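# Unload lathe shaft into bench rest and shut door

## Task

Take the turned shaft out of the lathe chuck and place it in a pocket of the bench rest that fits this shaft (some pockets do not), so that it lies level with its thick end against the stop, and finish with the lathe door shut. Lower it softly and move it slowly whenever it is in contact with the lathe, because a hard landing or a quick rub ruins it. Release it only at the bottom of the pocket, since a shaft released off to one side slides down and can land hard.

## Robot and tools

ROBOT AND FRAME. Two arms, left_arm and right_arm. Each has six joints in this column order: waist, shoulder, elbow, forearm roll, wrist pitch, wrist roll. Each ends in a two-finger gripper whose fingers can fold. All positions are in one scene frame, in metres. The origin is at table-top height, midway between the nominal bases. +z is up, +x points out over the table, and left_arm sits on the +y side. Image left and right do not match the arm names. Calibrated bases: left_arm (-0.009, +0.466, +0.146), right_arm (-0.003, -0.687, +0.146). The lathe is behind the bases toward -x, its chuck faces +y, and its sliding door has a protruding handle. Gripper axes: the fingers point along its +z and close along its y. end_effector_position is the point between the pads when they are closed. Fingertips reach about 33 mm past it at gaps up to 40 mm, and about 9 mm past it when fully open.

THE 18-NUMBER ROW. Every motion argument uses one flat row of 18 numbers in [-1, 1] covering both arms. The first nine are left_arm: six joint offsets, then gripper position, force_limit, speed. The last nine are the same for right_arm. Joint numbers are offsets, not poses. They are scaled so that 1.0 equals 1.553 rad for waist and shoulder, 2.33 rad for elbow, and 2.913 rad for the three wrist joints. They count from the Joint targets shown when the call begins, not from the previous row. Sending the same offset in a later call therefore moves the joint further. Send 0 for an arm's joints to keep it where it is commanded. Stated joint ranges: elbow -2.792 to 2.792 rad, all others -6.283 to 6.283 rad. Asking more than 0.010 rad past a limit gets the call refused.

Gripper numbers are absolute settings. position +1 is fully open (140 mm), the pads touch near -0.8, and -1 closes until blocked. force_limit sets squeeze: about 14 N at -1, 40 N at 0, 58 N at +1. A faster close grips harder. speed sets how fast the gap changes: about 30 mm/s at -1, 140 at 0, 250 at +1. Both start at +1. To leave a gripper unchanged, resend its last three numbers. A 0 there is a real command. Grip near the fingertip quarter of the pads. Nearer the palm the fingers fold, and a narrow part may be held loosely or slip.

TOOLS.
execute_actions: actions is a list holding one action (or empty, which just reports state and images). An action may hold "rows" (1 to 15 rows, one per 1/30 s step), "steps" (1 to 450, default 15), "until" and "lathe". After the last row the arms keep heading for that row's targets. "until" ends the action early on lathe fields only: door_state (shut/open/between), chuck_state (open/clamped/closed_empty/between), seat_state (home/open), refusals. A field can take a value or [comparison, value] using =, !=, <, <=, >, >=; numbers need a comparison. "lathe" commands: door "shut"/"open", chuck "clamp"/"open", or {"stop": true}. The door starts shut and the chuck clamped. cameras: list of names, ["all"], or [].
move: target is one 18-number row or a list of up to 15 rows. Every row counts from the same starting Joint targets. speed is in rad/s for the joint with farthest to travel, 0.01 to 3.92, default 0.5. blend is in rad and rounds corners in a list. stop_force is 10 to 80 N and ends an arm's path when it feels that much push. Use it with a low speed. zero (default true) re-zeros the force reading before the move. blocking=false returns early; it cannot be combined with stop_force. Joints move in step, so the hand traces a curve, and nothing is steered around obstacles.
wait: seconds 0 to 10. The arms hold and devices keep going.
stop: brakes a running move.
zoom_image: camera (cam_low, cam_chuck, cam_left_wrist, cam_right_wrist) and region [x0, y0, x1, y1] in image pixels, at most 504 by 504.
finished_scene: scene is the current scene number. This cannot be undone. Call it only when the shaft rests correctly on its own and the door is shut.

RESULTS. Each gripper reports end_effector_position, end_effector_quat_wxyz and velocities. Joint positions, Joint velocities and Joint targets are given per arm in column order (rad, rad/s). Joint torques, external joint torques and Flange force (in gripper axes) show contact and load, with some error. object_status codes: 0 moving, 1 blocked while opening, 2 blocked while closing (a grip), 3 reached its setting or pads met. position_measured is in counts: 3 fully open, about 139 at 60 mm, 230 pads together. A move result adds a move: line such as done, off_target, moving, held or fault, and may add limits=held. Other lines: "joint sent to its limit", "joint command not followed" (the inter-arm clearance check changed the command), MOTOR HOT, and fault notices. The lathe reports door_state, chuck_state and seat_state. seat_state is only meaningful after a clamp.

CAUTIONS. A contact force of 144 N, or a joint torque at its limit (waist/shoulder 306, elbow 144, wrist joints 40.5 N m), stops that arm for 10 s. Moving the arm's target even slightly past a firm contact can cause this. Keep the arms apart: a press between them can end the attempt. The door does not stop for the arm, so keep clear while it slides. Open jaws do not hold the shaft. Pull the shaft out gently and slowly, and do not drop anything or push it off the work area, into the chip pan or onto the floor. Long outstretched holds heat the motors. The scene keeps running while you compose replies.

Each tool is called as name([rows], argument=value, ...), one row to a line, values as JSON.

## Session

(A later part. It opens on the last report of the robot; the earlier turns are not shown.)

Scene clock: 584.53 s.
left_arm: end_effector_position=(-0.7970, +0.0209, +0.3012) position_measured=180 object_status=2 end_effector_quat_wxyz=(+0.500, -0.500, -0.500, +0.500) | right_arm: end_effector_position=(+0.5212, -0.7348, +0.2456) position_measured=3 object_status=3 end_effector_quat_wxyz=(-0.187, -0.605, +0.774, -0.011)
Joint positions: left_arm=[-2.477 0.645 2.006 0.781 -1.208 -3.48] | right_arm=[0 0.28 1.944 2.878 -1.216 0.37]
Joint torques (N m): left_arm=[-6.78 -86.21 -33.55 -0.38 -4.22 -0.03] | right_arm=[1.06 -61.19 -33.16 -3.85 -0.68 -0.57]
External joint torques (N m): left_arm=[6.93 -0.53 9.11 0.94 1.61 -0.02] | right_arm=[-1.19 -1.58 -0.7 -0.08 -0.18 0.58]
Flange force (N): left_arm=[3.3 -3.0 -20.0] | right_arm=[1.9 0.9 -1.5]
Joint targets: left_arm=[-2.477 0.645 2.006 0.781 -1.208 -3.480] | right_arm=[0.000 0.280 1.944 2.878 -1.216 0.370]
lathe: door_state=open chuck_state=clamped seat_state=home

move(target=[0.00026,-0.00016,0.00026,0,0,0,-0.98,0.6,-1,0,0,0,0,0,0,1,1,1], speed=0.02)

execute_actions([
  {"lathe":{"chuck":"open"},"steps":150,"until":{"lathe":{"chuck_state":"open"}}},
], cameras=["cam_left_wrist","cam_chuck"])

Scene clock: 595.57 s.
left_arm: end_effector_position=(-0.7967, +0.0209, +0.3010) position_measured=180 object_status=2 end_effector_quat_wxyz=(+0.500, -0.500, -0.501, +0.500) | right_arm: end_effector_position=(+0.5212, -0.7348, +0.2456) position_measured=3 object_status=3 end_effector_quat_wxyz=(-0.187, -0.605, +0.774, -0.011)
Joint positions: left_arm=[-2.476 0.645 2.007 0.781 -1.208 -3.48] | right_arm=[0 0.28 1.944 2.878 -1.216 0.37]
Joint torques (N m): left_arm=[12.35 -88.67 -14.84 0.87 -5.71 -0.1] | right_arm=[0.99 -61.57 -32.82 -3.86 -0.67 -0.57]
External joint torques (N m): left_arm=[-12.21 1.78 -9.72 -0.3 3.09 0.05] | right_arm=[-1.07 -1.4 -1.14 -0.09 -0.19 0.58]
Flange force (N): left_arm=[-0.5 -0.6 31.0] | right_arm=[1.5 0.0 -2.1]
Joint targets: left_arm=[-2.476 0.645 2.007 0.781 -1.208 -3.480] | right_arm=[0.000 0.280 1.944 2.878 -1.216 0.370]
lathe: door_state=open chuck_state=clamped seat_state=home
move: done

Scene clock: 596.43 s.
left_arm: end_effector_position=(-0.7966, +0.0208, +0.3011) position_measured=180 object_status=2 end_effector_quat_wxyz=(+0.500, -0.500, -0.501, +0.500) | right_arm: end_effector_position=(+0.5212, -0.7348, +0.2456) position_measured=3 object_status=3 end_effector_quat_wxyz=(-0.187, -0.605, +0.774, -0.011)
Joint positions: left_arm=[-2.476 0.645 2.007 0.781 -1.208 -3.48] | right_arm=[0 0.28 1.944 2.878 -1.216 0.37]
Joint torques (N m): left_arm=[6.09 -86.57 -27.02 -1.53 -3.87 0.11] | right_arm=[0.89 -61.49 -32.91 -3.77 -0.64 -0.52]
External joint torques (N m): left_arm=[-5.95 -0.27 2.56 2.1 1.25 -0.16] | right_arm=[-1 -1.33 -0.88 -0.15 -0.22 0.53]
Flange force (N): left_arm=[7.4 -2.9 1.8] | right_arm=[1.6 0.3 -1.8]
Joint targets: left_arm=[-2.476 0.645 2.007 0.781 -1.208 -3.480] | right_arm=[0.000 0.280 1.944 2.878 -1.216 0.370]
Tool commands: left_gripper/position=-0.98 left_gripper/force_limit=+0.6 left_gripper/speed=-1.0 right_gripper/position=+1.0 right_gripper/force_limit=+1.0 right_gripper/speed=+1.0
lathe: door_state=open chuck_state=open seat_state=open
camera_calibration:
cam_left_wrist: T_world_to_cam=[[0.00392537, 0.0172801, -0.999843, 0.309051], [0.337287, -0.941283, -0.0149439, 0.299167], [-0.941394, -0.337175, -0.00952325, -0.595565], [0, 0, 0, 1]] pos_world=[-0.662779, 0.0754511, 0.307801]
Images, in order (width x height): cam_chuck 672x504, cam_left_wrist 672x504.

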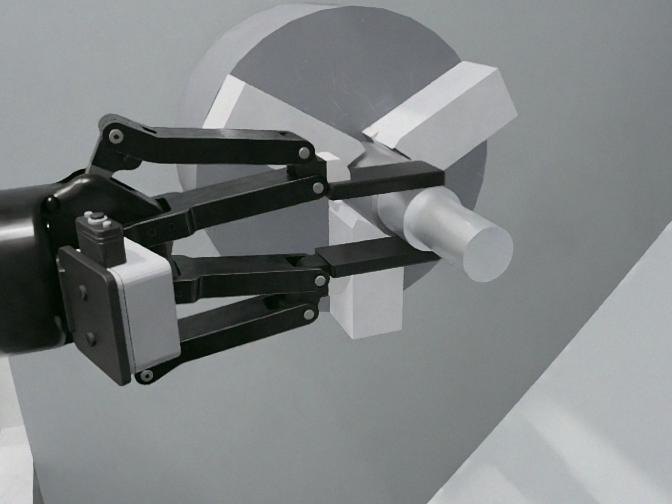

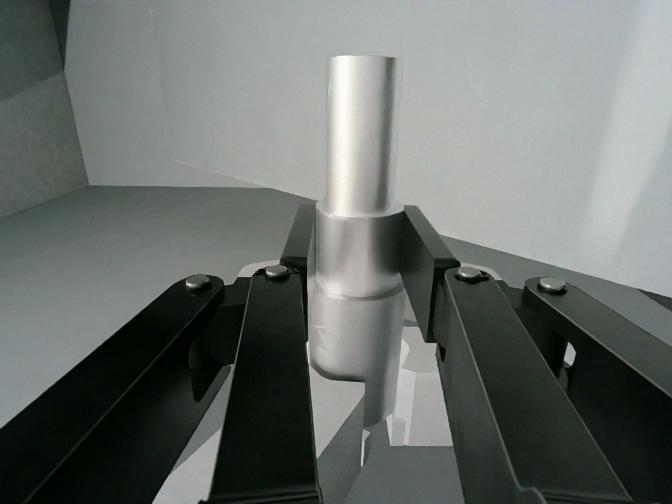

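move([
  [0,-0.0008,0,0,0,0,-0.98,0.6,-1,0,0,0,0,0,0,1,1,1],
  [-0.03183,-0.01540,0.02352,-0.01993,-0.00242,0.01380,-0.98,0.6,-1,0,0,0,0,0,0,1,1,1],
  [-0.06646,-0.02869,0.04542,-0.04130,-0.00536,0.02743,-0.98,0.6,-1,0,0,0,0,0,0,1,1,1],
], speed=0.02, blend=[0.0005,0.003,0], stop_force=30, cameras=["cam_left_wrist","cam_chuck"])

Scene clock: 645.83 s.
left_arm: end_effector_position=(-0.7966, +0.1008, +0.3019) position_measured=180 object_status=2 end_effector_quat_wxyz=(+0.500, -0.500, -0.501, +0.500) | right_arm: end_effector_position=(+0.5212, -0.7348, +0.2456) position_measured=3 object_status=3 end_effector_quat_wxyz=(-0.187, -0.605, +0.774, -0.011)
Joint positions: left_arm=[-2.579 0.6 2.113 0.661 -1.223 -3.401] | right_arm=[0 0.28 1.944 2.878 -1.216 0.37]
Joint torques (N m): left_arm=[1.64 -80.74 -22.7 0.56 -4.78 0.21] | right_arm=[1.06 -61.78 -32.94 -3.78 -0.71 -0.53]
External joint torques (N m): left_arm=[-1.49 0.27 0.65 0.17 2.11 -0.26] | right_arm=[-1.18 -0.75 -0.86 -0.15 -0.14 0.54]
Flange force (N): left_arm=[1.8 -2.8 2.6] | right_arm=[1.4 -0.6 -1.2]
Joint targets: left_arm=[-2.579 0.600 2.113 0.661 -1.223 -3.401] | right_arm=[0.000 0.280 1.944 2.878 -1.216 0.370]
lathe: door_state=open chuck_state=open seat_state=open
move: done
camera_calibration:
cam_left_wrist: T_world_to_cam=[[0.00418484, 0.017162, -0.999844, 0.308659], [0.337201, -0.941317, -0.014746, 0.374369], [-0.941423, -0.337087, -0.0097263, -0.568553], [0, 0, 0, 1]] pos_world=[-0.662778, 0.155451, 0.308602]
Images, in order (width x height): cam_chuck 672x504, cam_left_wrist 672x504.

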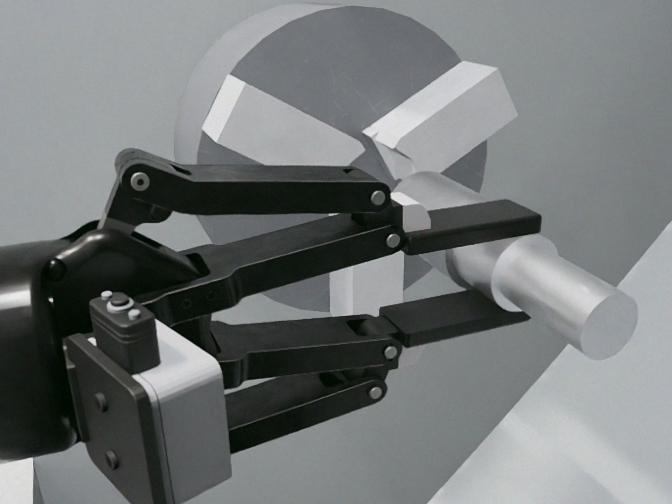

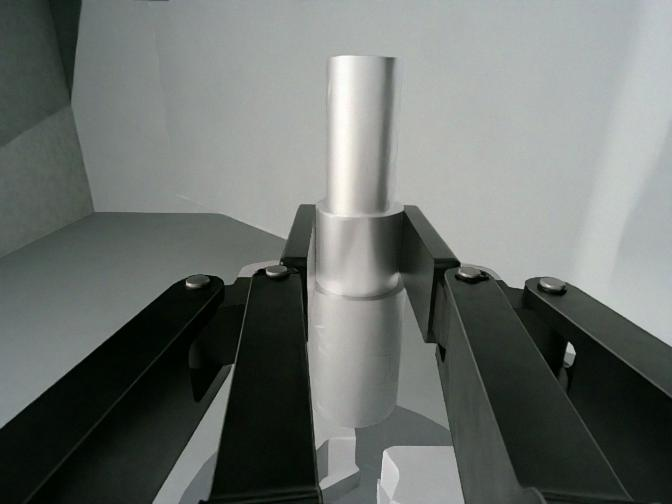

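move([
  [0.1339,-0.0844,0.1326,0.0614,-0.0614,0.0254,-0.98,0.6,-1,0,0,0,0,0,0,1,1,1],
  [0.9974,-0.3026,0.0459,0.2674,-0.0917,-0.1541,-0.98,0.6,-1,0,0,0,0,0,0,1,1,1],
], speed=[0.2,0.6], blend=[0.05,0])

Scene clock: 701.80 s.
left_arm: end_effector_position=(+0.0432, -0.1362, +0.5330) position_measured=180 object_status=2 end_effector_quat_wxyz=(-0.264, +0.303, +0.625, -0.670) | right_arm: end_effector_position=(+0.5212, -0.7348, +0.2456) position_measured=3 object_status=3 end_effector_quat_wxyz=(-0.187, -0.605, +0.774, -0.011)
Joint positions: left_arm=[-1.03 0.13 2.22 1.44 -1.491 -3.849] | right_arm=[0 0.28 1.944 2.878 -1.216 0.37]
Joint torques (N m): left_arm=[2.05 -46.31 -33.85 -2.6 -3.54 0.23] | right_arm=[1.11 -61.39 -33.16 -3.8 -0.7 -0.56]
External joint torques (N m): left_arm=[-2.02 -0.22 0.53 1.04 1.58 -0.28] | right_arm=[-1.15 -1.54 -0.82 -0.15 -0.15 0.57]
Flange force (N): left_arm=[1.7 -1.1 4.9] | right_arm=[1.9 0.7 -1.6]
Joint targets: left_arm=[-1.030 0.130 2.220 1.440 -1.491 -3.849] | right_arm=[0.000 0.280 1.944 2.878 -1.216 0.370]
lathe: door_state=open chuck_state=open seat_state=open
move: done

execute_actions([
  {"lathe":{"door":"shut"},"steps":2},
])

move(target=[0.2219,0.0974,-0.0969,0.5841,0.2145,0.0175,-0.98,0.6,-1,0,0,0,0,0,0,1,1,1], speed=0.6, cameras=["cam_left_wrist","cam_low"])

zoom_image(camera="cam_low", region=[230, 130, 430, 280])

Scene clock: 713.43 s.
left_arm: end_effector_position=(+0.0432, -0.1362, +0.5331) position_measured=180 object_status=2 end_effector_quat_wxyz=(-0.264, +0.303, +0.625, -0.670) | right_arm: end_effector_position=(+0.5212, -0.7348, +0.2456) position_measured=3 object_status=3 end_effector_quat_wxyz=(-0.187, -0.605, +0.774, -0.011)
Joint positions: left_arm=[-1.03 0.13 2.22 1.44 -1.491 -3.849] | right_arm=[0 0.28 1.944 2.878 -1.216 0.37]
Joint torques (N m): left_arm=[1.37 -46.18 -33.69 -2.54 -3.57 0.23] | right_arm=[0.69 -61.29 -33.08 -3.84 -0.64 -0.56]
External joint torques (N m): left_arm=[-1.32 -0.39 0.5 0.98 1.61 -0.28] | right_arm=[-0.74 -1.69 -0.8 -0.1 -0.22 0.57]
Flange force (N): left_arm=[1.7 -1.4 3.5] | right_arm=[1.3 1.1 -2.0]
Joint targets: left_arm=[-1.030 0.130 2.220 1.440 -1.491 -3.849] | right_arm=[0.000 0.280 1.944 2.878 -1.216 0.370]
Tool commands: left_gripper/position=-0.98 left_gripper/force_limit=+0.6 left_gripper/speed=-1.0 right_gripper/position=+1.0 right_gripper/force_limit=+1.0 right_gripper/speed=+1.0
lathe: door_state=between chuck_state=open seat_state=open

Scene clock: 716.70 s.
left_arm: end_effector_position=(+0.4946, +0.1401, +0.2001) position_measured=180 object_status=2 end_effector_quat_wxyz=(+0.000, +0.698, +0.716, +0.000) | right_arm: end_effector_position=(+0.5212, -0.7348, +0.2456) position_measured=3 object_status=3 end_effector_quat_wxyz=(-0.187, -0.605, +0.774, -0.011)
Joint positions: left_arm=[-0.685 0.281 1.994 3.141 -0.866 -3.798] | right_arm=[0 0.28 1.944 2.878 -1.216 0.37]
Joint torques (N m): left_arm=[1.26 -59.83 -32.44 -3.3 -0.44 0.16] | right_arm=[1.15 -61.73 -32.87 -3.78 -0.66 -0.56]
External joint torques (N m): left_arm=[-1.3 -0.87 0.26 0.02 0.42 -0.16] | right_arm=[-1.29 -1.09 -1.14 -0.18 -0.2 0.57]
Flange force (N): left_arm=[-0.9 -3.1 0.0] | right_arm=[1.7 -0.6 -1.8]
Joint targets: left_arm=[-0.685 0.281 1.994 3.141 -0.866 -3.798] | right_arm=[0.000 0.280 1.944 2.878 -1.216 0.370]
lathe: door_state=shut chuck_state=open seat_state=open
move: done
camera_calibration:
cam_left_wrist: T_world_to_cam=[[0.999126, 0.0416576, 0.00343443, -0.49548], [0.038058, -0.940605, 0.337362, 0.0518964], [0.0172841, -0.336936, -0.941369, 0.371507], [0, 0, 0, 1]] pos_world=[0.486651, 0.194629, 0.333919]
Images, in order (width x height): cam_low 672x504, cam_left_wrist 672x504.

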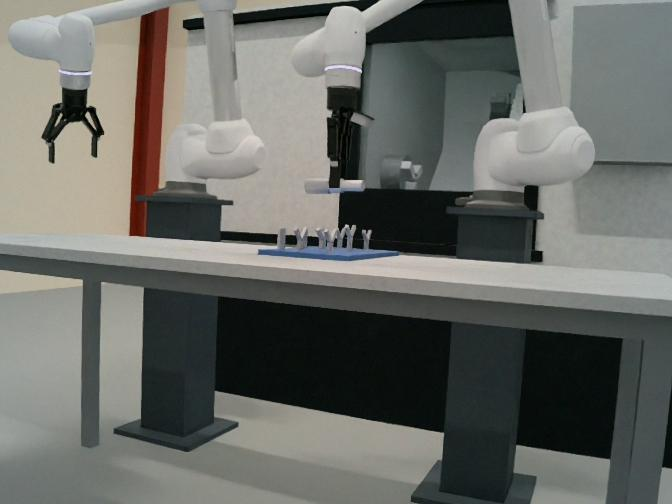

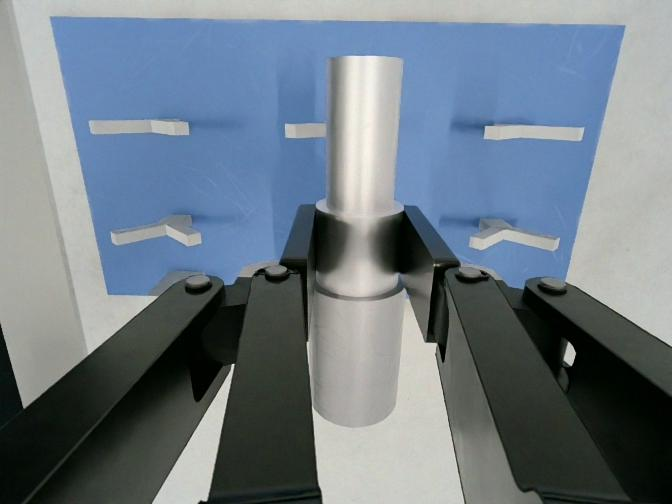

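Scaled by 2.520.

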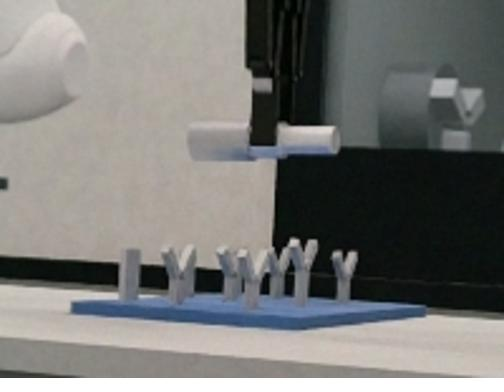

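move(target=[0.0048,0.0348,0.0302,0.0002,0.0425,0.0046,-0.98,0.6,-1,0,0,0,0,0,0,1,1,1], speed=0.05, stop_force=20, cameras=["cam_left_wrist","cam_low"])

zoom_image(camera="cam_low", region=[250, 190, 410, 270])

Scene clock: 790.27 s.
left_arm: end_effector_position=(+0.4837, +0.1537, +0.1399) position_measured=180 object_status=2 end_effector_quat_wxyz=(+0.000, +0.700, +0.714, +0.000) | right_arm: end_effector_position=(+0.5212, -0.7348, +0.2456) position_measured=3 object_status=3 end_effector_quat_wxyz=(-0.187, -0.605, +0.774, -0.011)
Joint positions: left_arm=[-0.678 0.335 2.064 3.142 -0.742 -3.785] | right_arm=[0 0.28 1.944 2.878 -1.216 0.37]
Joint torques (N m): left_arm=[1.49 -61.46 -28.63 -2.85 -0.42 0.2] | right_arm=[0.84 -61.42 -33.01 -3.81 -0.67 -0.46]
External joint torques (N m): left_arm=[-1.52 -0.64 0.35 -0.03 0.39 -0.2] | right_arm=[-0.9 -1.71 -0.94 -0.14 -0.2 0.47]
Flange force (N): left_arm=[-1.4 -3.2 0.1] | right_arm=[1.7 0.8 -2.1]
Joint targets: left_arm=[-0.678 0.335 2.064 3.142 -0.742 -3.785] | right_arm=[0.000 0.280 1.944 2.878 -1.216 0.370]
lathe: door_state=shut chuck_state=open seat_state=open
move: done
camera_calibration:
cam_left_wrist: T_world_to_cam=[[0.999369, 0.0353815, 0.00324907, -0.484116], [0.0322225, -0.941061, 0.3367, 0.0883373], [0.0149705, -0.336383, -0.941606, 0.320611], [0, 0, 0, 1]] pos_world=[0.476164, 0.208108, 0.27372]
Images, in order (width x height): cam_low 672x504, cam_left_wrist 672x504.

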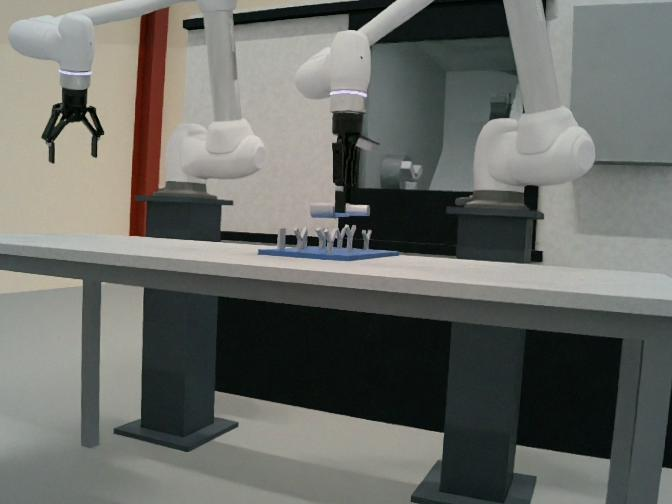

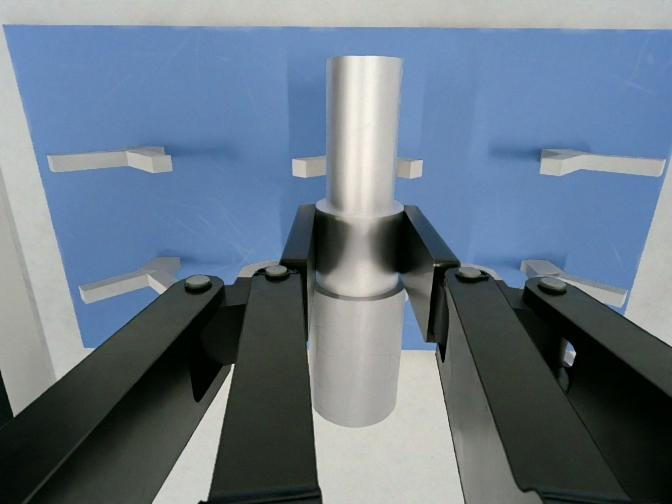

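Scaled by 3.150.

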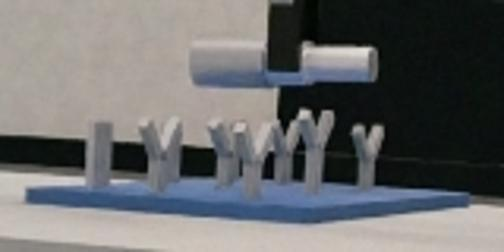

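zoom_image(camera="cam_low", region=[270, 195, 380, 265])

zoom_image(camera="cam_left_wrist", region=[260, 180, 460, 440])

Scaled by 4.582.

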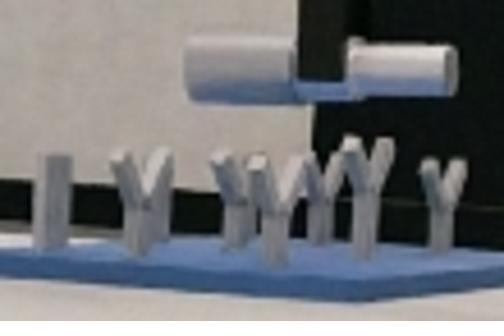

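Scaled by 1.938.

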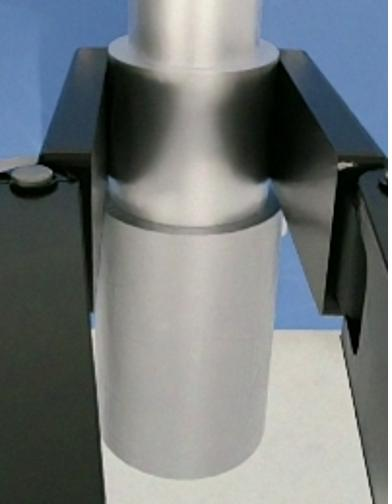

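move(target=[-0.0073,0.0395,0.0052,0,0.0250,-0.0038,-0.98,0.6,-1,0,0,0,0,0,0,1,1,1], speed=0.03, stop_force=12, cameras=["cam_left_wrist","cam_low"])

zoom_image(camera="cam_low", region=[270, 195, 380, 265])

Scene clock: 883.63 s.
left_arm: end_effector_position=(+0.4834, +0.1457, +0.0996) position_measured=180 object_status=2 end_effector_quat_wxyz=(+0.000, +0.700, +0.714, +0.000) | right_arm: end_effector_position=(+0.5212, -0.7348, +0.2456) position_measured=3 object_status=3 end_effector_quat_wxyz=(-0.187, -0.605, +0.774, -0.011)
Joint positions: left_arm=[-0.689 0.397 2.076 3.142 -0.669 -3.796] | right_arm=[0 0.28 1.944 2.878 -1.216 0.37]
Joint torques (N m): left_arm=[-3.01 -58.11 -20.49 -3.86 -1.37 0.45] | right_arm=[0.84 -61 -33.13 -3.84 -0.69 -0.52]
External joint torques (N m): left_arm=[3.05 -7.75 -5.57 1.2 1.34 -0.45] | right_arm=[-0.88 -1.77 -0.73 -0.1 -0.17 0.53]
Flange force (N): left_arm=[3.1 3.4 -11.1] | right_arm=[1.7 1.3 -1.8]
Joint targets: left_arm=[-0.689 0.397 2.076 3.142 -0.669 -3.796] | right_arm=[0.000 0.280 1.944 2.878 -1.216 0.370]
lathe: door_state=shut chuck_state=open seat_state=open
move: done
camera_calibration:
cam_left_wrist: T_world_to_cam=[[0.999381, 0.035078, 0.0027371, -0.48323], [0.0321156, -0.94122, 0.336263, 0.094537], [0.0143717, -0.335967, -0.941764, 0.28031], [0, 0, 0, 1]] pos_world=[0.475866, 0.200106, 0.233519]
Images, in order (width x height): cam_low 672x504, cam_left_wrist 672x504.

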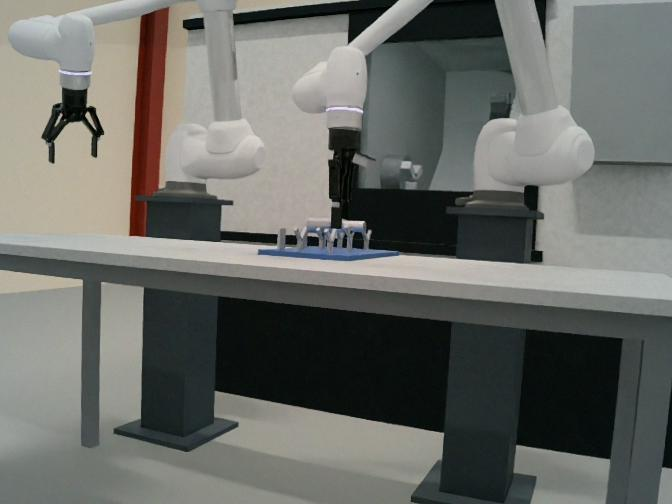

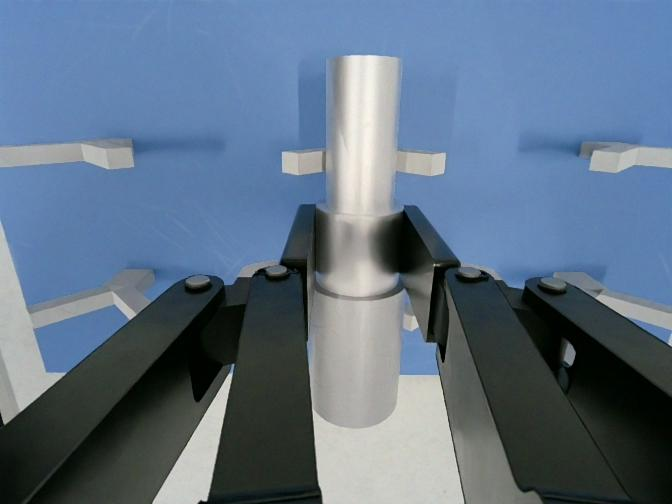

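Scaled by 4.582.

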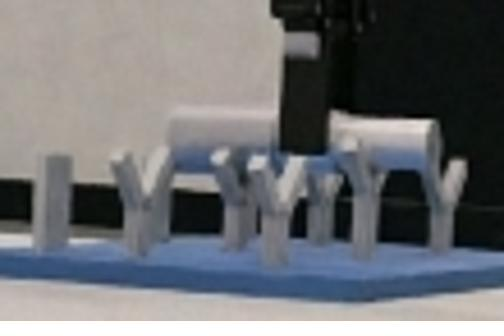

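move(target=[0,-0.0011,0,0,-0.0006,0,-0.98,0.6,-1,0,0,0,0,0,0,1,1,1], speed=0.02)

Scene clock: 905.33 s.
left_arm: end_effector_position=(+0.4832, +0.1459, +0.1006) position_measured=180 object_status=2 end_effector_quat_wxyz=(+0.000, +0.700, +0.714, +0.000) | right_arm: end_effector_position=(+0.5212, -0.7348, +0.2456) position_measured=3 object_status=3 end_effector_quat_wxyz=(-0.187, -0.605, +0.774, -0.011)
Joint positions: left_arm=[-0.689 0.395 2.076 3.142 -0.671 -3.796] | right_arm=[0 0.28 1.944 2.878 -1.216 0.37]
Joint torques (N m): left_arm=[1.53 -64.91 -25.91 -2.61 -0.6 0.21] | right_arm=[0.54 -61.03 -33.19 -3.76 -0.65 -0.44]
External joint torques (N m): left_arm=[-1.48 -1.15 -0.43 -0.07 0.58 -0.21] | right_arm=[-0.63 -1.94 -0.73 -0.18 -0.21 0.45]
Flange force (N): left_arm=[-1.8 -2.5 -0.8] | right_arm=[1.6 1.6 -2.1]
Joint targets: left_arm=[-0.689 0.395 2.076 3.142 -0.671 -3.796] | right_arm=[0.000 0.280 1.944 2.878 -1.216 0.370]
lathe: door_state=shut chuck_state=open seat_state=open
move: done

execute_actions([
  {"steps":1},
], cameras=["cam_left_wrist"])

zoom_image(camera="cam_left_wrist", region=[270, 260, 450, 440])

zoom_image(camera="cam_left_wrist", region=[270, 40, 460, 230])

Scene clock: 926.73 s.
left_arm: end_effector_position=(+0.4832, +0.1459, +0.1006) position_measured=180 object_status=2 end_effector_quat_wxyz=(+0.000, +0.700, +0.714, +0.000) | right_arm: end_effector_position=(+0.5212, -0.7348, +0.2456) position_measured=3 object_status=3 end_effector_quat_wxyz=(-0.187, -0.605, +0.774, -0.011)
Joint positions: left_arm=[-0.689 0.395 2.076 3.142 -0.671 -3.796] | right_arm=[0 0.28 1.944 2.878 -1.216 0.37]
Joint torques (N m): left_arm=[1.58 -64.8 -26.05 -2.65 -0.5 0.19] | right_arm=[0.97 -61.48 -33.03 -3.81 -0.65 -0.51]
External joint torques (N m): left_arm=[-1.54 -1.06 -0.03 0 0.47 -0.19] | right_arm=[-1.06 -1.31 -0.7 -0.11 -0.22 0.52]
Flange force (N): left_arm=[-1.5 -3.1 -0.7] | right_arm=[1.7 0.6 -1.5]
Joint targets: left_arm=[-0.689 0.395 2.076 3.142 -0.671 -3.796] | right_arm=[0.000 0.280 1.944 2.878 -1.216 0.370]
Tool commands: left_gripper/position=-0.98 left_gripper/force_limit=+0.6 left_gripper/speed=-1.0 right_gripper/position=+1.0 right_gripper/force_limit=+1.0 right_gripper/speed=+1.0
lathe: door_state=shut chuck_state=open seat_state=open
camera_calibration:
cam_left_wrist: T_world_to_cam=[[0.999382, 0.0350432, 0.00264344, -0.483008], [0.0321143, -0.941221, 0.33626, 0.0943028], [0.0142717, -0.335968, -0.941765, 0.281335], [0, 0, 0, 1]] pos_world=[0.475666, 0.200206, 0.234518]
Images, in order (width x height): cam_left_wrist 672x504.

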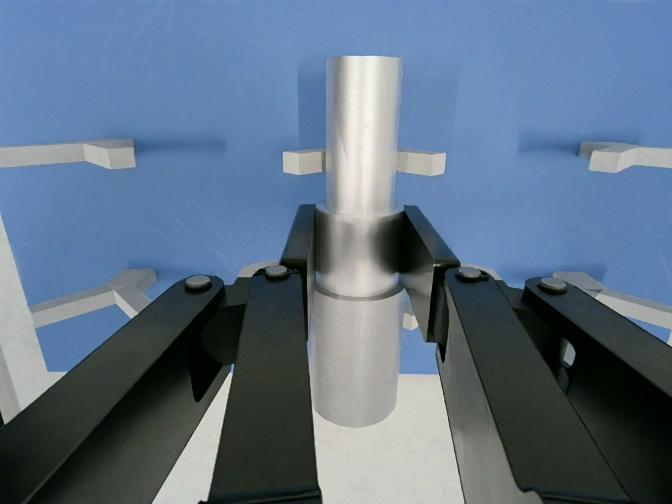

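Scaled by 2.800.

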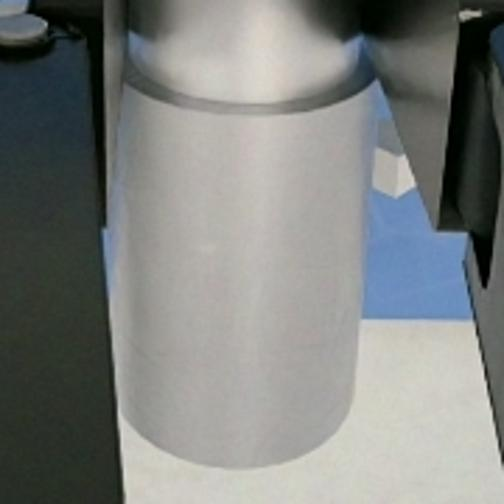

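Scaled by 2.653.

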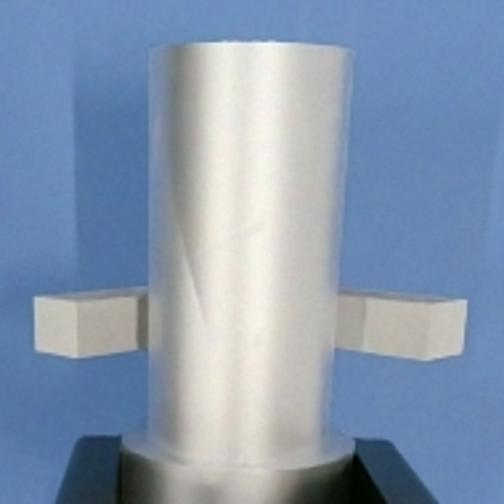

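move(target=[0.00066,-0.00034,-0.00085,0,-0.00087,0.00035,-0.98,0.6,-1,0,0,0,0,0,0,1,1,1], speed=0.02)

move(target=[-0.01396,0.00717,-0.00807,0,-0.00262,-0.00744,-0.98,0.6,-1,0,0,0,0,0,0,1,1,1], speed=0.01, stop_force=10, cameras=["cam_left_wrist","cam_low"])

zoom_image(camera="cam_low", region=[270, 195, 380, 265])

Scene clock: 970.97 s.
left_arm: end_effector_position=(+0.4841, +0.1459, +0.1016) position_measured=180 object_status=2 end_effector_quat_wxyz=(+0.000, +0.700, +0.714, +0.000) | right_arm: end_effector_position=(+0.5212, -0.7348, +0.2456) position_measured=3 object_status=3 end_effector_quat_wxyz=(-0.187, -0.605, +0.774, -0.011)
Joint positions: left_arm=[-0.688 0.394 2.075 3.142 -0.673 -3.795] | right_arm=[0 0.28 1.944 2.878 -1.216 0.37]
Joint torques (N m): left_arm=[1.34 -64.92 -26.14 -2.65 -0.48 0.17] | right_arm=[0.51 -61.42 -32.96 -3.87 -0.66 -0.52]
External joint torques (N m): left_arm=[-1.33 -1.02 -0.1 -0.02 0.45 -0.17] | right_arm=[-0.6 -1.22 -0.91 -0.06 -0.2 0.53]
Flange force (N): left_arm=[-1.3 -2.7 -0.7] | right_arm=[0.8 0.3 -1.9]
Joint targets: left_arm=[-0.688 0.394 2.074 3.142 -0.673 -3.795] | right_arm=[0.000 0.280 1.944 2.878 -1.216 0.370]
lathe: door_state=shut chuck_state=open seat_state=open
move: done

Scene clock: 973.07 s.
left_arm: end_effector_position=(+0.4845, +0.1346, +0.1016) position_measured=180 object_status=2 end_effector_quat_wxyz=(-0.001, +0.700, +0.714, +0.000) | right_arm: end_effector_position=(+0.5212, -0.7348, +0.2456) position_measured=3 object_status=3 end_effector_quat_wxyz=(-0.187, -0.605, +0.774, -0.011)
Joint positions: left_arm=[-0.703 0.402 2.062 3.142 -0.679 -3.81] | right_arm=[0 0.28 1.944 2.878 -1.216 0.37]
Joint torques (N m): left_arm=[-7.84 -65.24 -32.04 -5.71 2.84 0.57] | right_arm=[1.32 -61.44 -32.92 -3.84 -0.72 -0.53]
External joint torques (N m): left_arm=[7.83 -1.41 5.57 3.01 -2.87 -0.57] | right_arm=[-1.41 -1.7 -0.99 -0.09 -0.14 0.54]
Flange force (N): left_arm=[15.4 -0.7 -4.9] | right_arm=[2.3 0.5 -1.8]
Joint targets: left_arm=[-0.703 0.402 2.062 3.142 -0.679 -3.810] | right_arm=[0.000 0.280 1.944 2.878 -1.216 0.370]
lathe: door_state=shut chuck_state=open seat_state=open
move: contact (left_arm)
camera_calibration:
cam_left_wrist: T_world_to_cam=[[0.999377, 0.0352185, 0.00226883, -0.483957], [0.0324099, -0.941321, 0.335953, 0.0832361], [0.0139675, -0.33567, -0.941876, 0.278575], [0, 0, 0, 1]] pos_world=[0.477067, 0.188905, 0.235518]
Images, in order (width x height): cam_low 672x504, cam_left_wrist 672x504.

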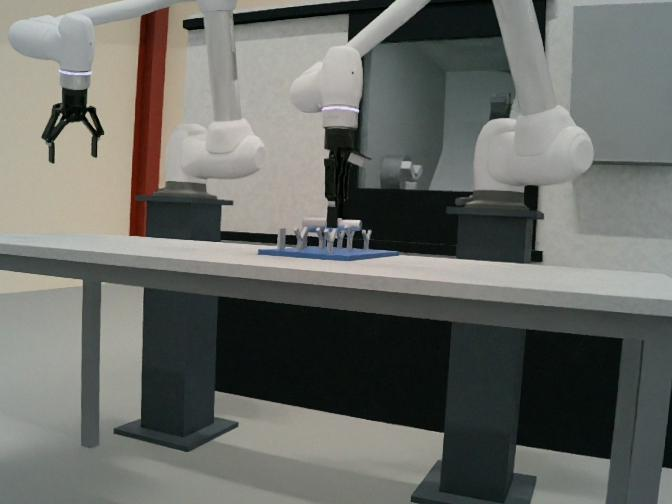

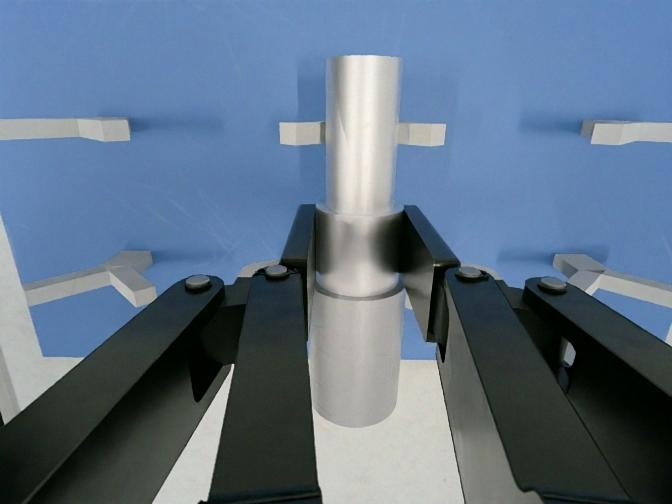

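Scaled by 4.582.

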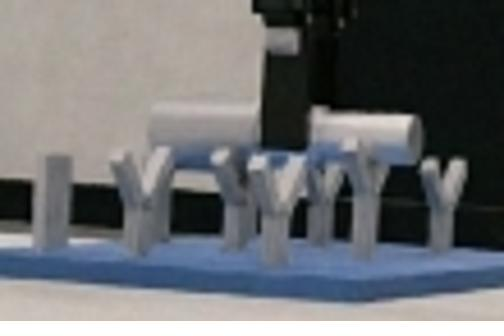

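move(target=[0.00043,-0.00022,0.00025,0,0.00008,0.00023,-0.98,0.6,-1,0,0,0,0,0,0,1,1,1], speed=0.01)

move(target=[0,0.00733,0.00151,0,0.00512,0,-0.98,0.6,-1,0,0,0,0,0,0,1,1,1], speed=0.01, stop_force=10)

Scene clock: 993.97 s.
left_arm: end_effector_position=(+0.4845, +0.1350, +0.1016) position_measured=180 object_status=2 end_effector_quat_wxyz=(-0.001, +0.700, +0.714, +0.000) | right_arm: end_effector_position=(+0.5212, -0.7348, +0.2456) position_measured=3 object_status=3 end_effector_quat_wxyz=(-0.187, -0.605, +0.774, -0.011)
Joint positions: left_arm=[-0.702 0.402 2.062 3.142 -0.679 -3.81] | right_arm=[0 0.28 1.944 2.878 -1.216 0.37]
Joint torques (N m): left_arm=[1.37 -65.77 -26.46 -2.67 -0.44 0.2] | right_arm=[1.42 -61.63 -32.96 -3.81 -0.66 -0.53]
External joint torques (N m): left_arm=[-1.36 -0.95 0.12 -0.01 0.4 -0.2] | right_arm=[-1.52 -1.25 -0.93 -0.12 -0.19 0.54]
Flange force (N): left_arm=[-1.1 -3.0 -0.5] | right_arm=[2.3 -0.1 -1.5]
Joint targets: left_arm=[-0.702 0.402 2.062 3.142 -0.679 -3.810] | right_arm=[0.000 0.280 1.944 2.878 -1.216 0.370]
lathe: door_state=shut chuck_state=open seat_state=open
move: done

Scene clock: 995.07 s.
left_arm: end_effector_position=(+0.4846, +0.1351, +0.0987) position_measured=180 object_status=2 end_effector_quat_wxyz=(-0.001, +0.700, +0.714, +0.000) | right_arm: end_effector_position=(+0.5212, -0.7348, +0.2456) position_measured=3 object_status=3 end_effector_quat_wxyz=(-0.187, -0.605, +0.774, -0.011)
Joint positions: left_arm=[-0.702 0.406 2.063 3.142 -0.673 -3.81] | right_arm=[0 0.28 1.944 2.878 -1.216 0.37]
Joint torques (N m): left_arm=[-1.85 -59.33 -22.95 -3.56 -0.04 0.26] | right_arm=[1.23 -61.87 -32.9 -3.8 -0.68 -0.6]
External joint torques (N m): left_arm=[1.78 -7.47 -3.3 0.88 0.01 -0.26] | right_arm=[-1.32 -0.75 -1.02 -0.14 -0.16 0.61]
Flange force (N): left_arm=[3.2 -0.2 -12.1] | right_arm=[1.5 -0.9 -1.4]
Joint targets: left_arm=[-0.702 0.406 2.063 3.142 -0.673 -3.810] | right_arm=[0.000 0.280 1.944 2.878 -1.216 0.370]
lathe: door_state=shut chuck_state=open seat_state=open
move: contact (left_arm)

move(target=[0.00065,-0.00032,-0.00085,0,-0.00085,0.00035,-0.98,0.6,-1,0,0,0,0,0,0,1,1,1], speed=0.01)

move(target=[0,0.00733,0.00151,0,0.00512,0,-0.98,0.6,-1,0,0,0,0,0,0,1,1,1], speed=0.01, stop_force=10, cameras=["cam_low","cam_left_wrist"])

zoom_image(camera="cam_low", region=[270, 195, 380, 265])

Scene clock: 1013.87 s.
left_arm: end_effector_position=(+0.4855, +0.1351, +0.0997) position_measured=180 object_status=2 end_effector_quat_wxyz=(-0.001, +0.700, +0.714, +0.000) | right_arm: end_effector_position=(+0.5212, -0.7348, +0.2456) position_measured=3 object_status=3 end_effector_quat_wxyz=(-0.187, -0.605, +0.774, -0.011)
Joint positions: left_arm=[-0.701 0.405 2.061 3.142 -0.676 -3.809] | right_arm=[0 0.28 1.944 2.878 -1.216 0.37]
Joint torques (N m): left_arm=[1.62 -66.14 -26.33 -2.67 -0.46 0.19] | right_arm=[1.25 -61.4 -32.87 -3.76 -0.72 -0.45]
External joint torques (N m): left_arm=[-1.58 -1.12 -0.19 -0.02 0.44 -0.19] | right_arm=[-1.35 -1.45 -1.01 -0.17 -0.14 0.46]
Flange force (N): left_arm=[-1.6 -2.9 -0.8] | right_arm=[2.2 0.1 -1.7]
Joint targets: left_arm=[-0.701 0.405 2.061 3.142 -0.676 -3.809] | right_arm=[0.000 0.280 1.944 2.878 -1.216 0.370]
lathe: door_state=shut chuck_state=open seat_state=open
move: done

Scene clock: 1014.80 s.
left_arm: end_effector_position=(+0.4855, +0.1351, +0.0977) position_measured=180 object_status=2 end_effector_quat_wxyz=(-0.001, +0.700, +0.714, +0.000) | right_arm: end_effector_position=(+0.5212, -0.7348, +0.2456) position_measured=3 object_status=3 end_effector_quat_wxyz=(-0.187, -0.605, +0.774, -0.011)
Joint positions: left_arm=[-0.701 0.408 2.062 3.142 -0.672 -3.809] | right_arm=[0 0.28 1.944 2.878 -1.216 0.37]
Joint torques (N m): left_arm=[-1.5 -57.62 -25.55 -3.58 1.87 0.12] | right_arm=[1.37 -61.51 -33.08 -3.82 -0.69 -0.52]
External joint torques (N m): left_arm=[1.56 -9.5 -0.75 0.9 -1.9 -0.12] | right_arm=[-1.42 -1.15 -0.81 -0.11 -0.16 0.53]
Flange force (N): left_arm=[6.4 -4.9 -17.5] | right_arm=[2.1 0.0 -1.3]
Joint targets: left_arm=[-0.701 0.408 2.062 3.142 -0.672 -3.809] | right_arm=[0.000 0.280 1.944 2.878 -1.216 0.370]
lathe: door_state=shut chuck_state=open seat_state=open
move: contact (left_arm); left_arm: the wrist pitch is farthest, 0.011 rad from its target
camera_calibration:
cam_left_wrist: T_world_to_cam=[[0.999374, 0.0352878, 0.00245244, -0.485019], [0.0324116, -0.941276, 0.33608, 0.084946], [0.014168, -0.33579, -0.94183, 0.274972], [0, 0, 0, 1]] pos_world=[0.478066, 0.189406, 0.231618]
Images, in order (width x height): cam_low 672x504, cam_left_wrist 672x504.

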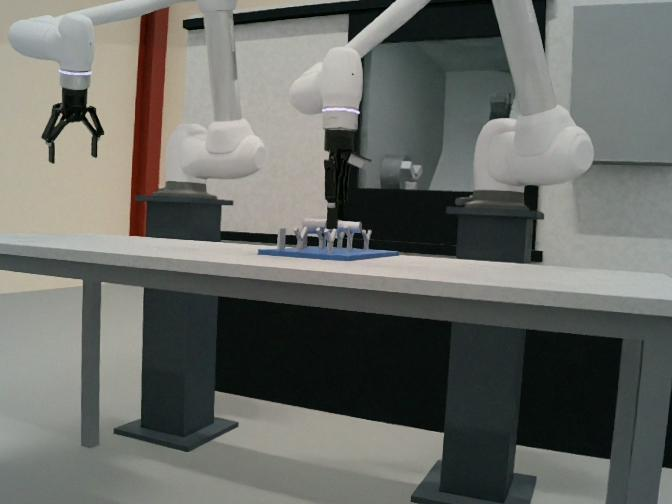

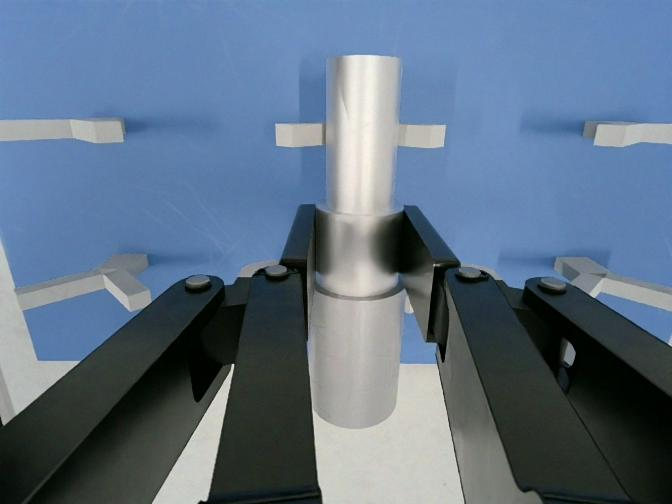

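Scaled by 4.582.

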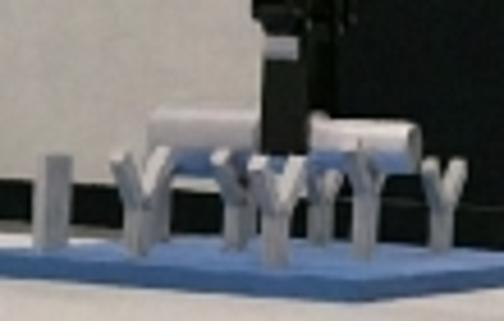

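move(target=[0.00017,-0.00036,0.00004,0,-0.00016,0.00009,-0.98,0.6,-1,0,0,0,0,0,0,1,1,1], speed=0.01)

Scene clock: 1028.07 s.
left_arm: end_effector_position=(+0.4855, +0.1353, +0.0980) position_measured=180 object_status=2 end_effector_quat_wxyz=(+0.000, +0.700, +0.714, +0.000) | right_arm: end_effector_position=(+0.5212, -0.7348, +0.2456) position_measured=3 object_status=3 end_effector_quat_wxyz=(-0.187, -0.605, +0.774, -0.011)
Joint positions: left_arm=[-0.701 0.408 2.062 3.142 -0.673 -3.808] | right_arm=[0 0.28 1.944 2.878 -1.216 0.37]
Joint torques (N m): left_arm=[4.46 -64.42 -26.29 -1.57 0.21 -0.01] | right_arm=[1.23 -61.17 -32.9 -3.84 -0.66 -0.5]
External joint torques (N m): left_arm=[-4.39 -2.86 -0.05 -1.11 -0.24 0.01] | right_arm=[-1.26 -1.54 -0.95 -0.1 -0.2 0.51]
Flange force (N): left_arm=[-4.1 -7.0 -4.6] | right_arm=[2.1 0.4 -1.9]
Joint targets: left_arm=[-0.701 0.408 2.062 3.142 -0.673 -3.808] | right_arm=[0.000 0.280 1.944 2.878 -1.216 0.370]
lathe: door_state=shut chuck_state=open seat_state=open
move: done

execute_actions([
  {"rows":[[0,0,0,0,0,0,0.2,0.6,-1,0,0,0,0,0,0,1,1,1]],"steps":60},
], cameras=["cam_low","cam_left_wrist"])

zoom_image(camera="cam_low", region=[270, 195, 380, 265])

Scene clock: 1041.90 s.
left_arm: end_effector_position=(+0.4855, +0.1353, +0.0981) position_measured=104 object_status=3 end_effector_quat_wxyz=(-0.001, +0.700, +0.714, +0.000) | right_arm: end_effector_position=(+0.5212, -0.7348, +0.2456) position_measured=3 object_status=3 end_effector_quat_wxyz=(-0.187, -0.605, +0.774, -0.011)
Joint positions: left_arm=[-0.701 0.408 2.062 3.142 -0.673 -3.808] | right_arm=[0 0.28 1.944 2.878 -1.216 0.37]
Joint torques (N m): left_arm=[1.55 -63.99 -24.73 -2.62 -0.46 0.18] | right_arm=[1.01 -61.37 -32.78 -3.8 -0.76 -0.49]
External joint torques (N m): left_arm=[-1.58 -2.97 -1.36 -0.05 0.42 -0.18] | right_arm=[-1.13 -1.22 -1.07 -0.14 -0.1 0.5]
Flange force (N): left_arm=[-1.7 -2.7 -4.1] | right_arm=[1.7 -0.2 -1.7]
Joint targets: left_arm=[-0.701 0.408 2.062 3.142 -0.673 -3.808] | right_arm=[0.000 0.280 1.944 2.878 -1.216 0.370]
lathe: door_state=shut chuck_state=open seat_state=open
camera_calibration:
cam_left_wrist: T_world_to_cam=[[0.999374, 0.0352878, 0.00245244, -0.485026], [0.0324116, -0.941276, 0.33608, 0.0850334], [0.014168, -0.33579, -0.94183, 0.275322], [0, 0, 0, 1]] pos_world=[0.478066, 0.189606, 0.231918]
Images, in order (width x height): cam_low 672x504, cam_left_wrist 672x504.

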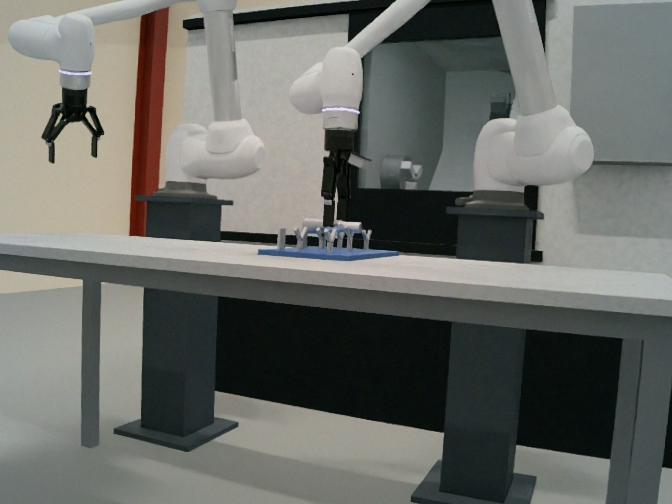

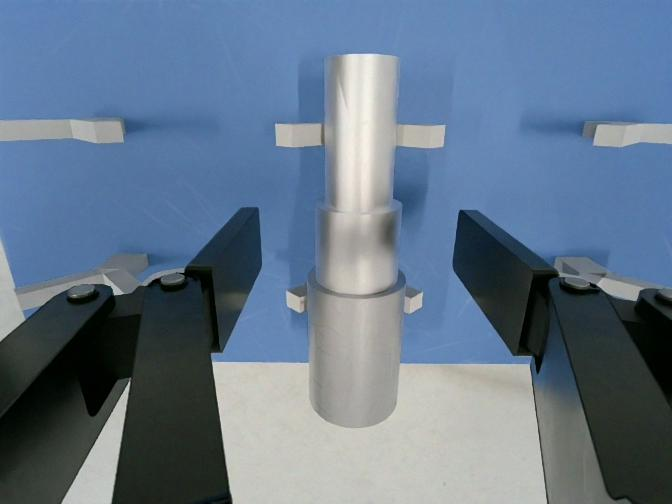

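Scaled by 4.582.

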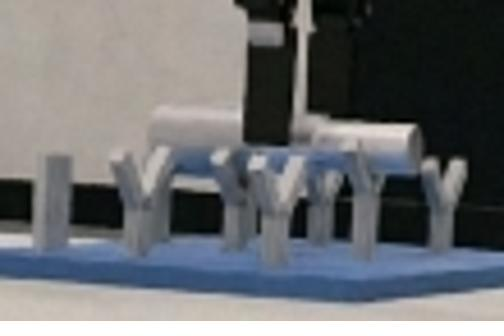

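move([
  [0,-0.0550,-0.01137,0,-0.03841,0,0.2,0.6,-1,0,0,0,0,0,0,1,1,1],
  [0,-0.1500,-0.03,0,-0.105,0,0.2,0.6,-1,0,0,0,0,0,0,1,1,1],
], speed=[0.06,0.3], blend=[0.01,0], cameras=["cam_low","cam_left_wrist"])

zoom_image(camera="cam_low", region=[270, 195, 380, 265])

zoom_image(camera="cam_left_wrist", region=[230, 100, 460, 340])

Scene clock: 1055.53 s.
left_arm: end_effector_position=(+0.4661, +0.1500, +0.2631) position_measured=104 object_status=3 end_effector_quat_wxyz=(-0.002, +0.700, +0.714, +0.000) | right_arm: end_effector_position=(+0.5212, -0.7348, +0.2456) position_measured=3 object_status=3 end_effector_quat_wxyz=(-0.187, -0.605, +0.774, -0.011)
Joint positions: left_arm=[-0.701 0.175 1.992 3.142 -0.978 -3.808] | right_arm=[0 0.28 1.944 2.878 -1.216 0.37]
Joint torques (N m): left_arm=[1.51 -49.56 -33.29 -3.49 -0.53 0.21] | right_arm=[1.16 -61.21 -32.85 -3.82 -0.64 -0.51]
External joint torques (N m): left_arm=[-1.44 -2.94 -1.28 -0.02 0.48 -0.21] | right_arm=[-1.22 -1.89 -1.14 -0.13 -0.22 0.52]
Flange force (N): left_arm=[-1.1 -3.6 -3.2] | right_arm=[2.2 0.7 -2.4]
Joint targets: left_arm=[-0.701 0.175 1.992 3.142 -0.978 -3.808] | right_arm=[0.000 0.280 1.944 2.878 -1.216 0.370]
lathe: door_state=shut chuck_state=open seat_state=open
move: done
camera_calibration:
cam_left_wrist: T_world_to_cam=[[0.999375, 0.0353624, 0.000141984, -0.465958], [0.0332807, -0.941886, 0.334279, 0.0442197], [0.0119546, -0.334065, -0.942474, 0.436967], [0, 0, 0, 1]] pos_world=[0.458971, 0.204103, 0.397114]
Images, in order (width x height): cam_low 672x504, cam_left_wrist 672x504.

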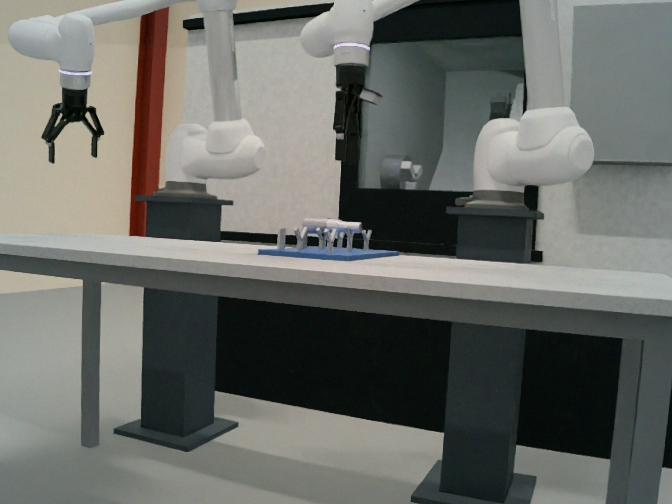

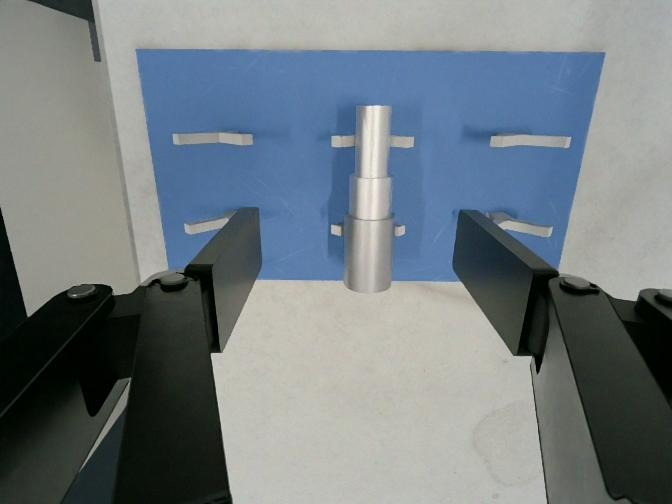

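Scaled by 4.582.

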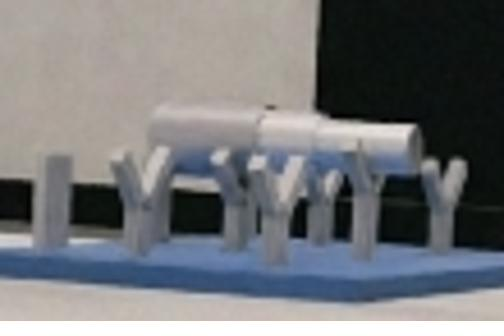

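Scaled by 2.100.

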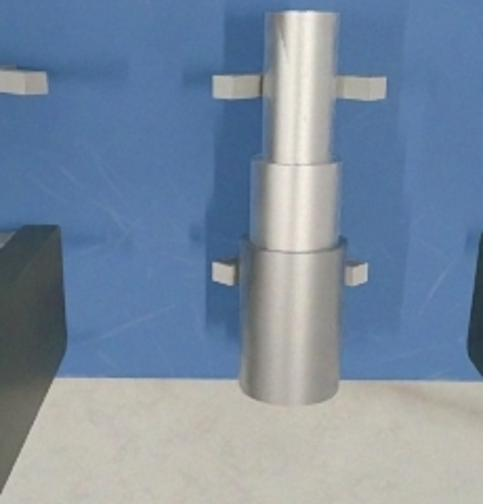

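zoom_image(camera="cam_low", region=[298, 205, 368, 255])

Scaled by 7.200.

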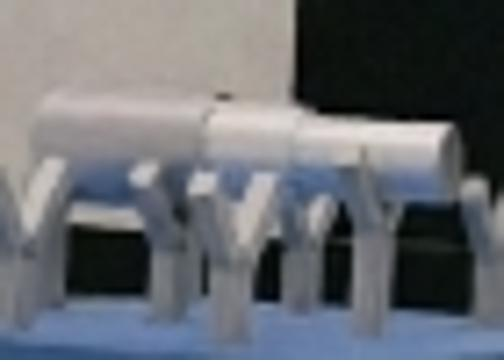

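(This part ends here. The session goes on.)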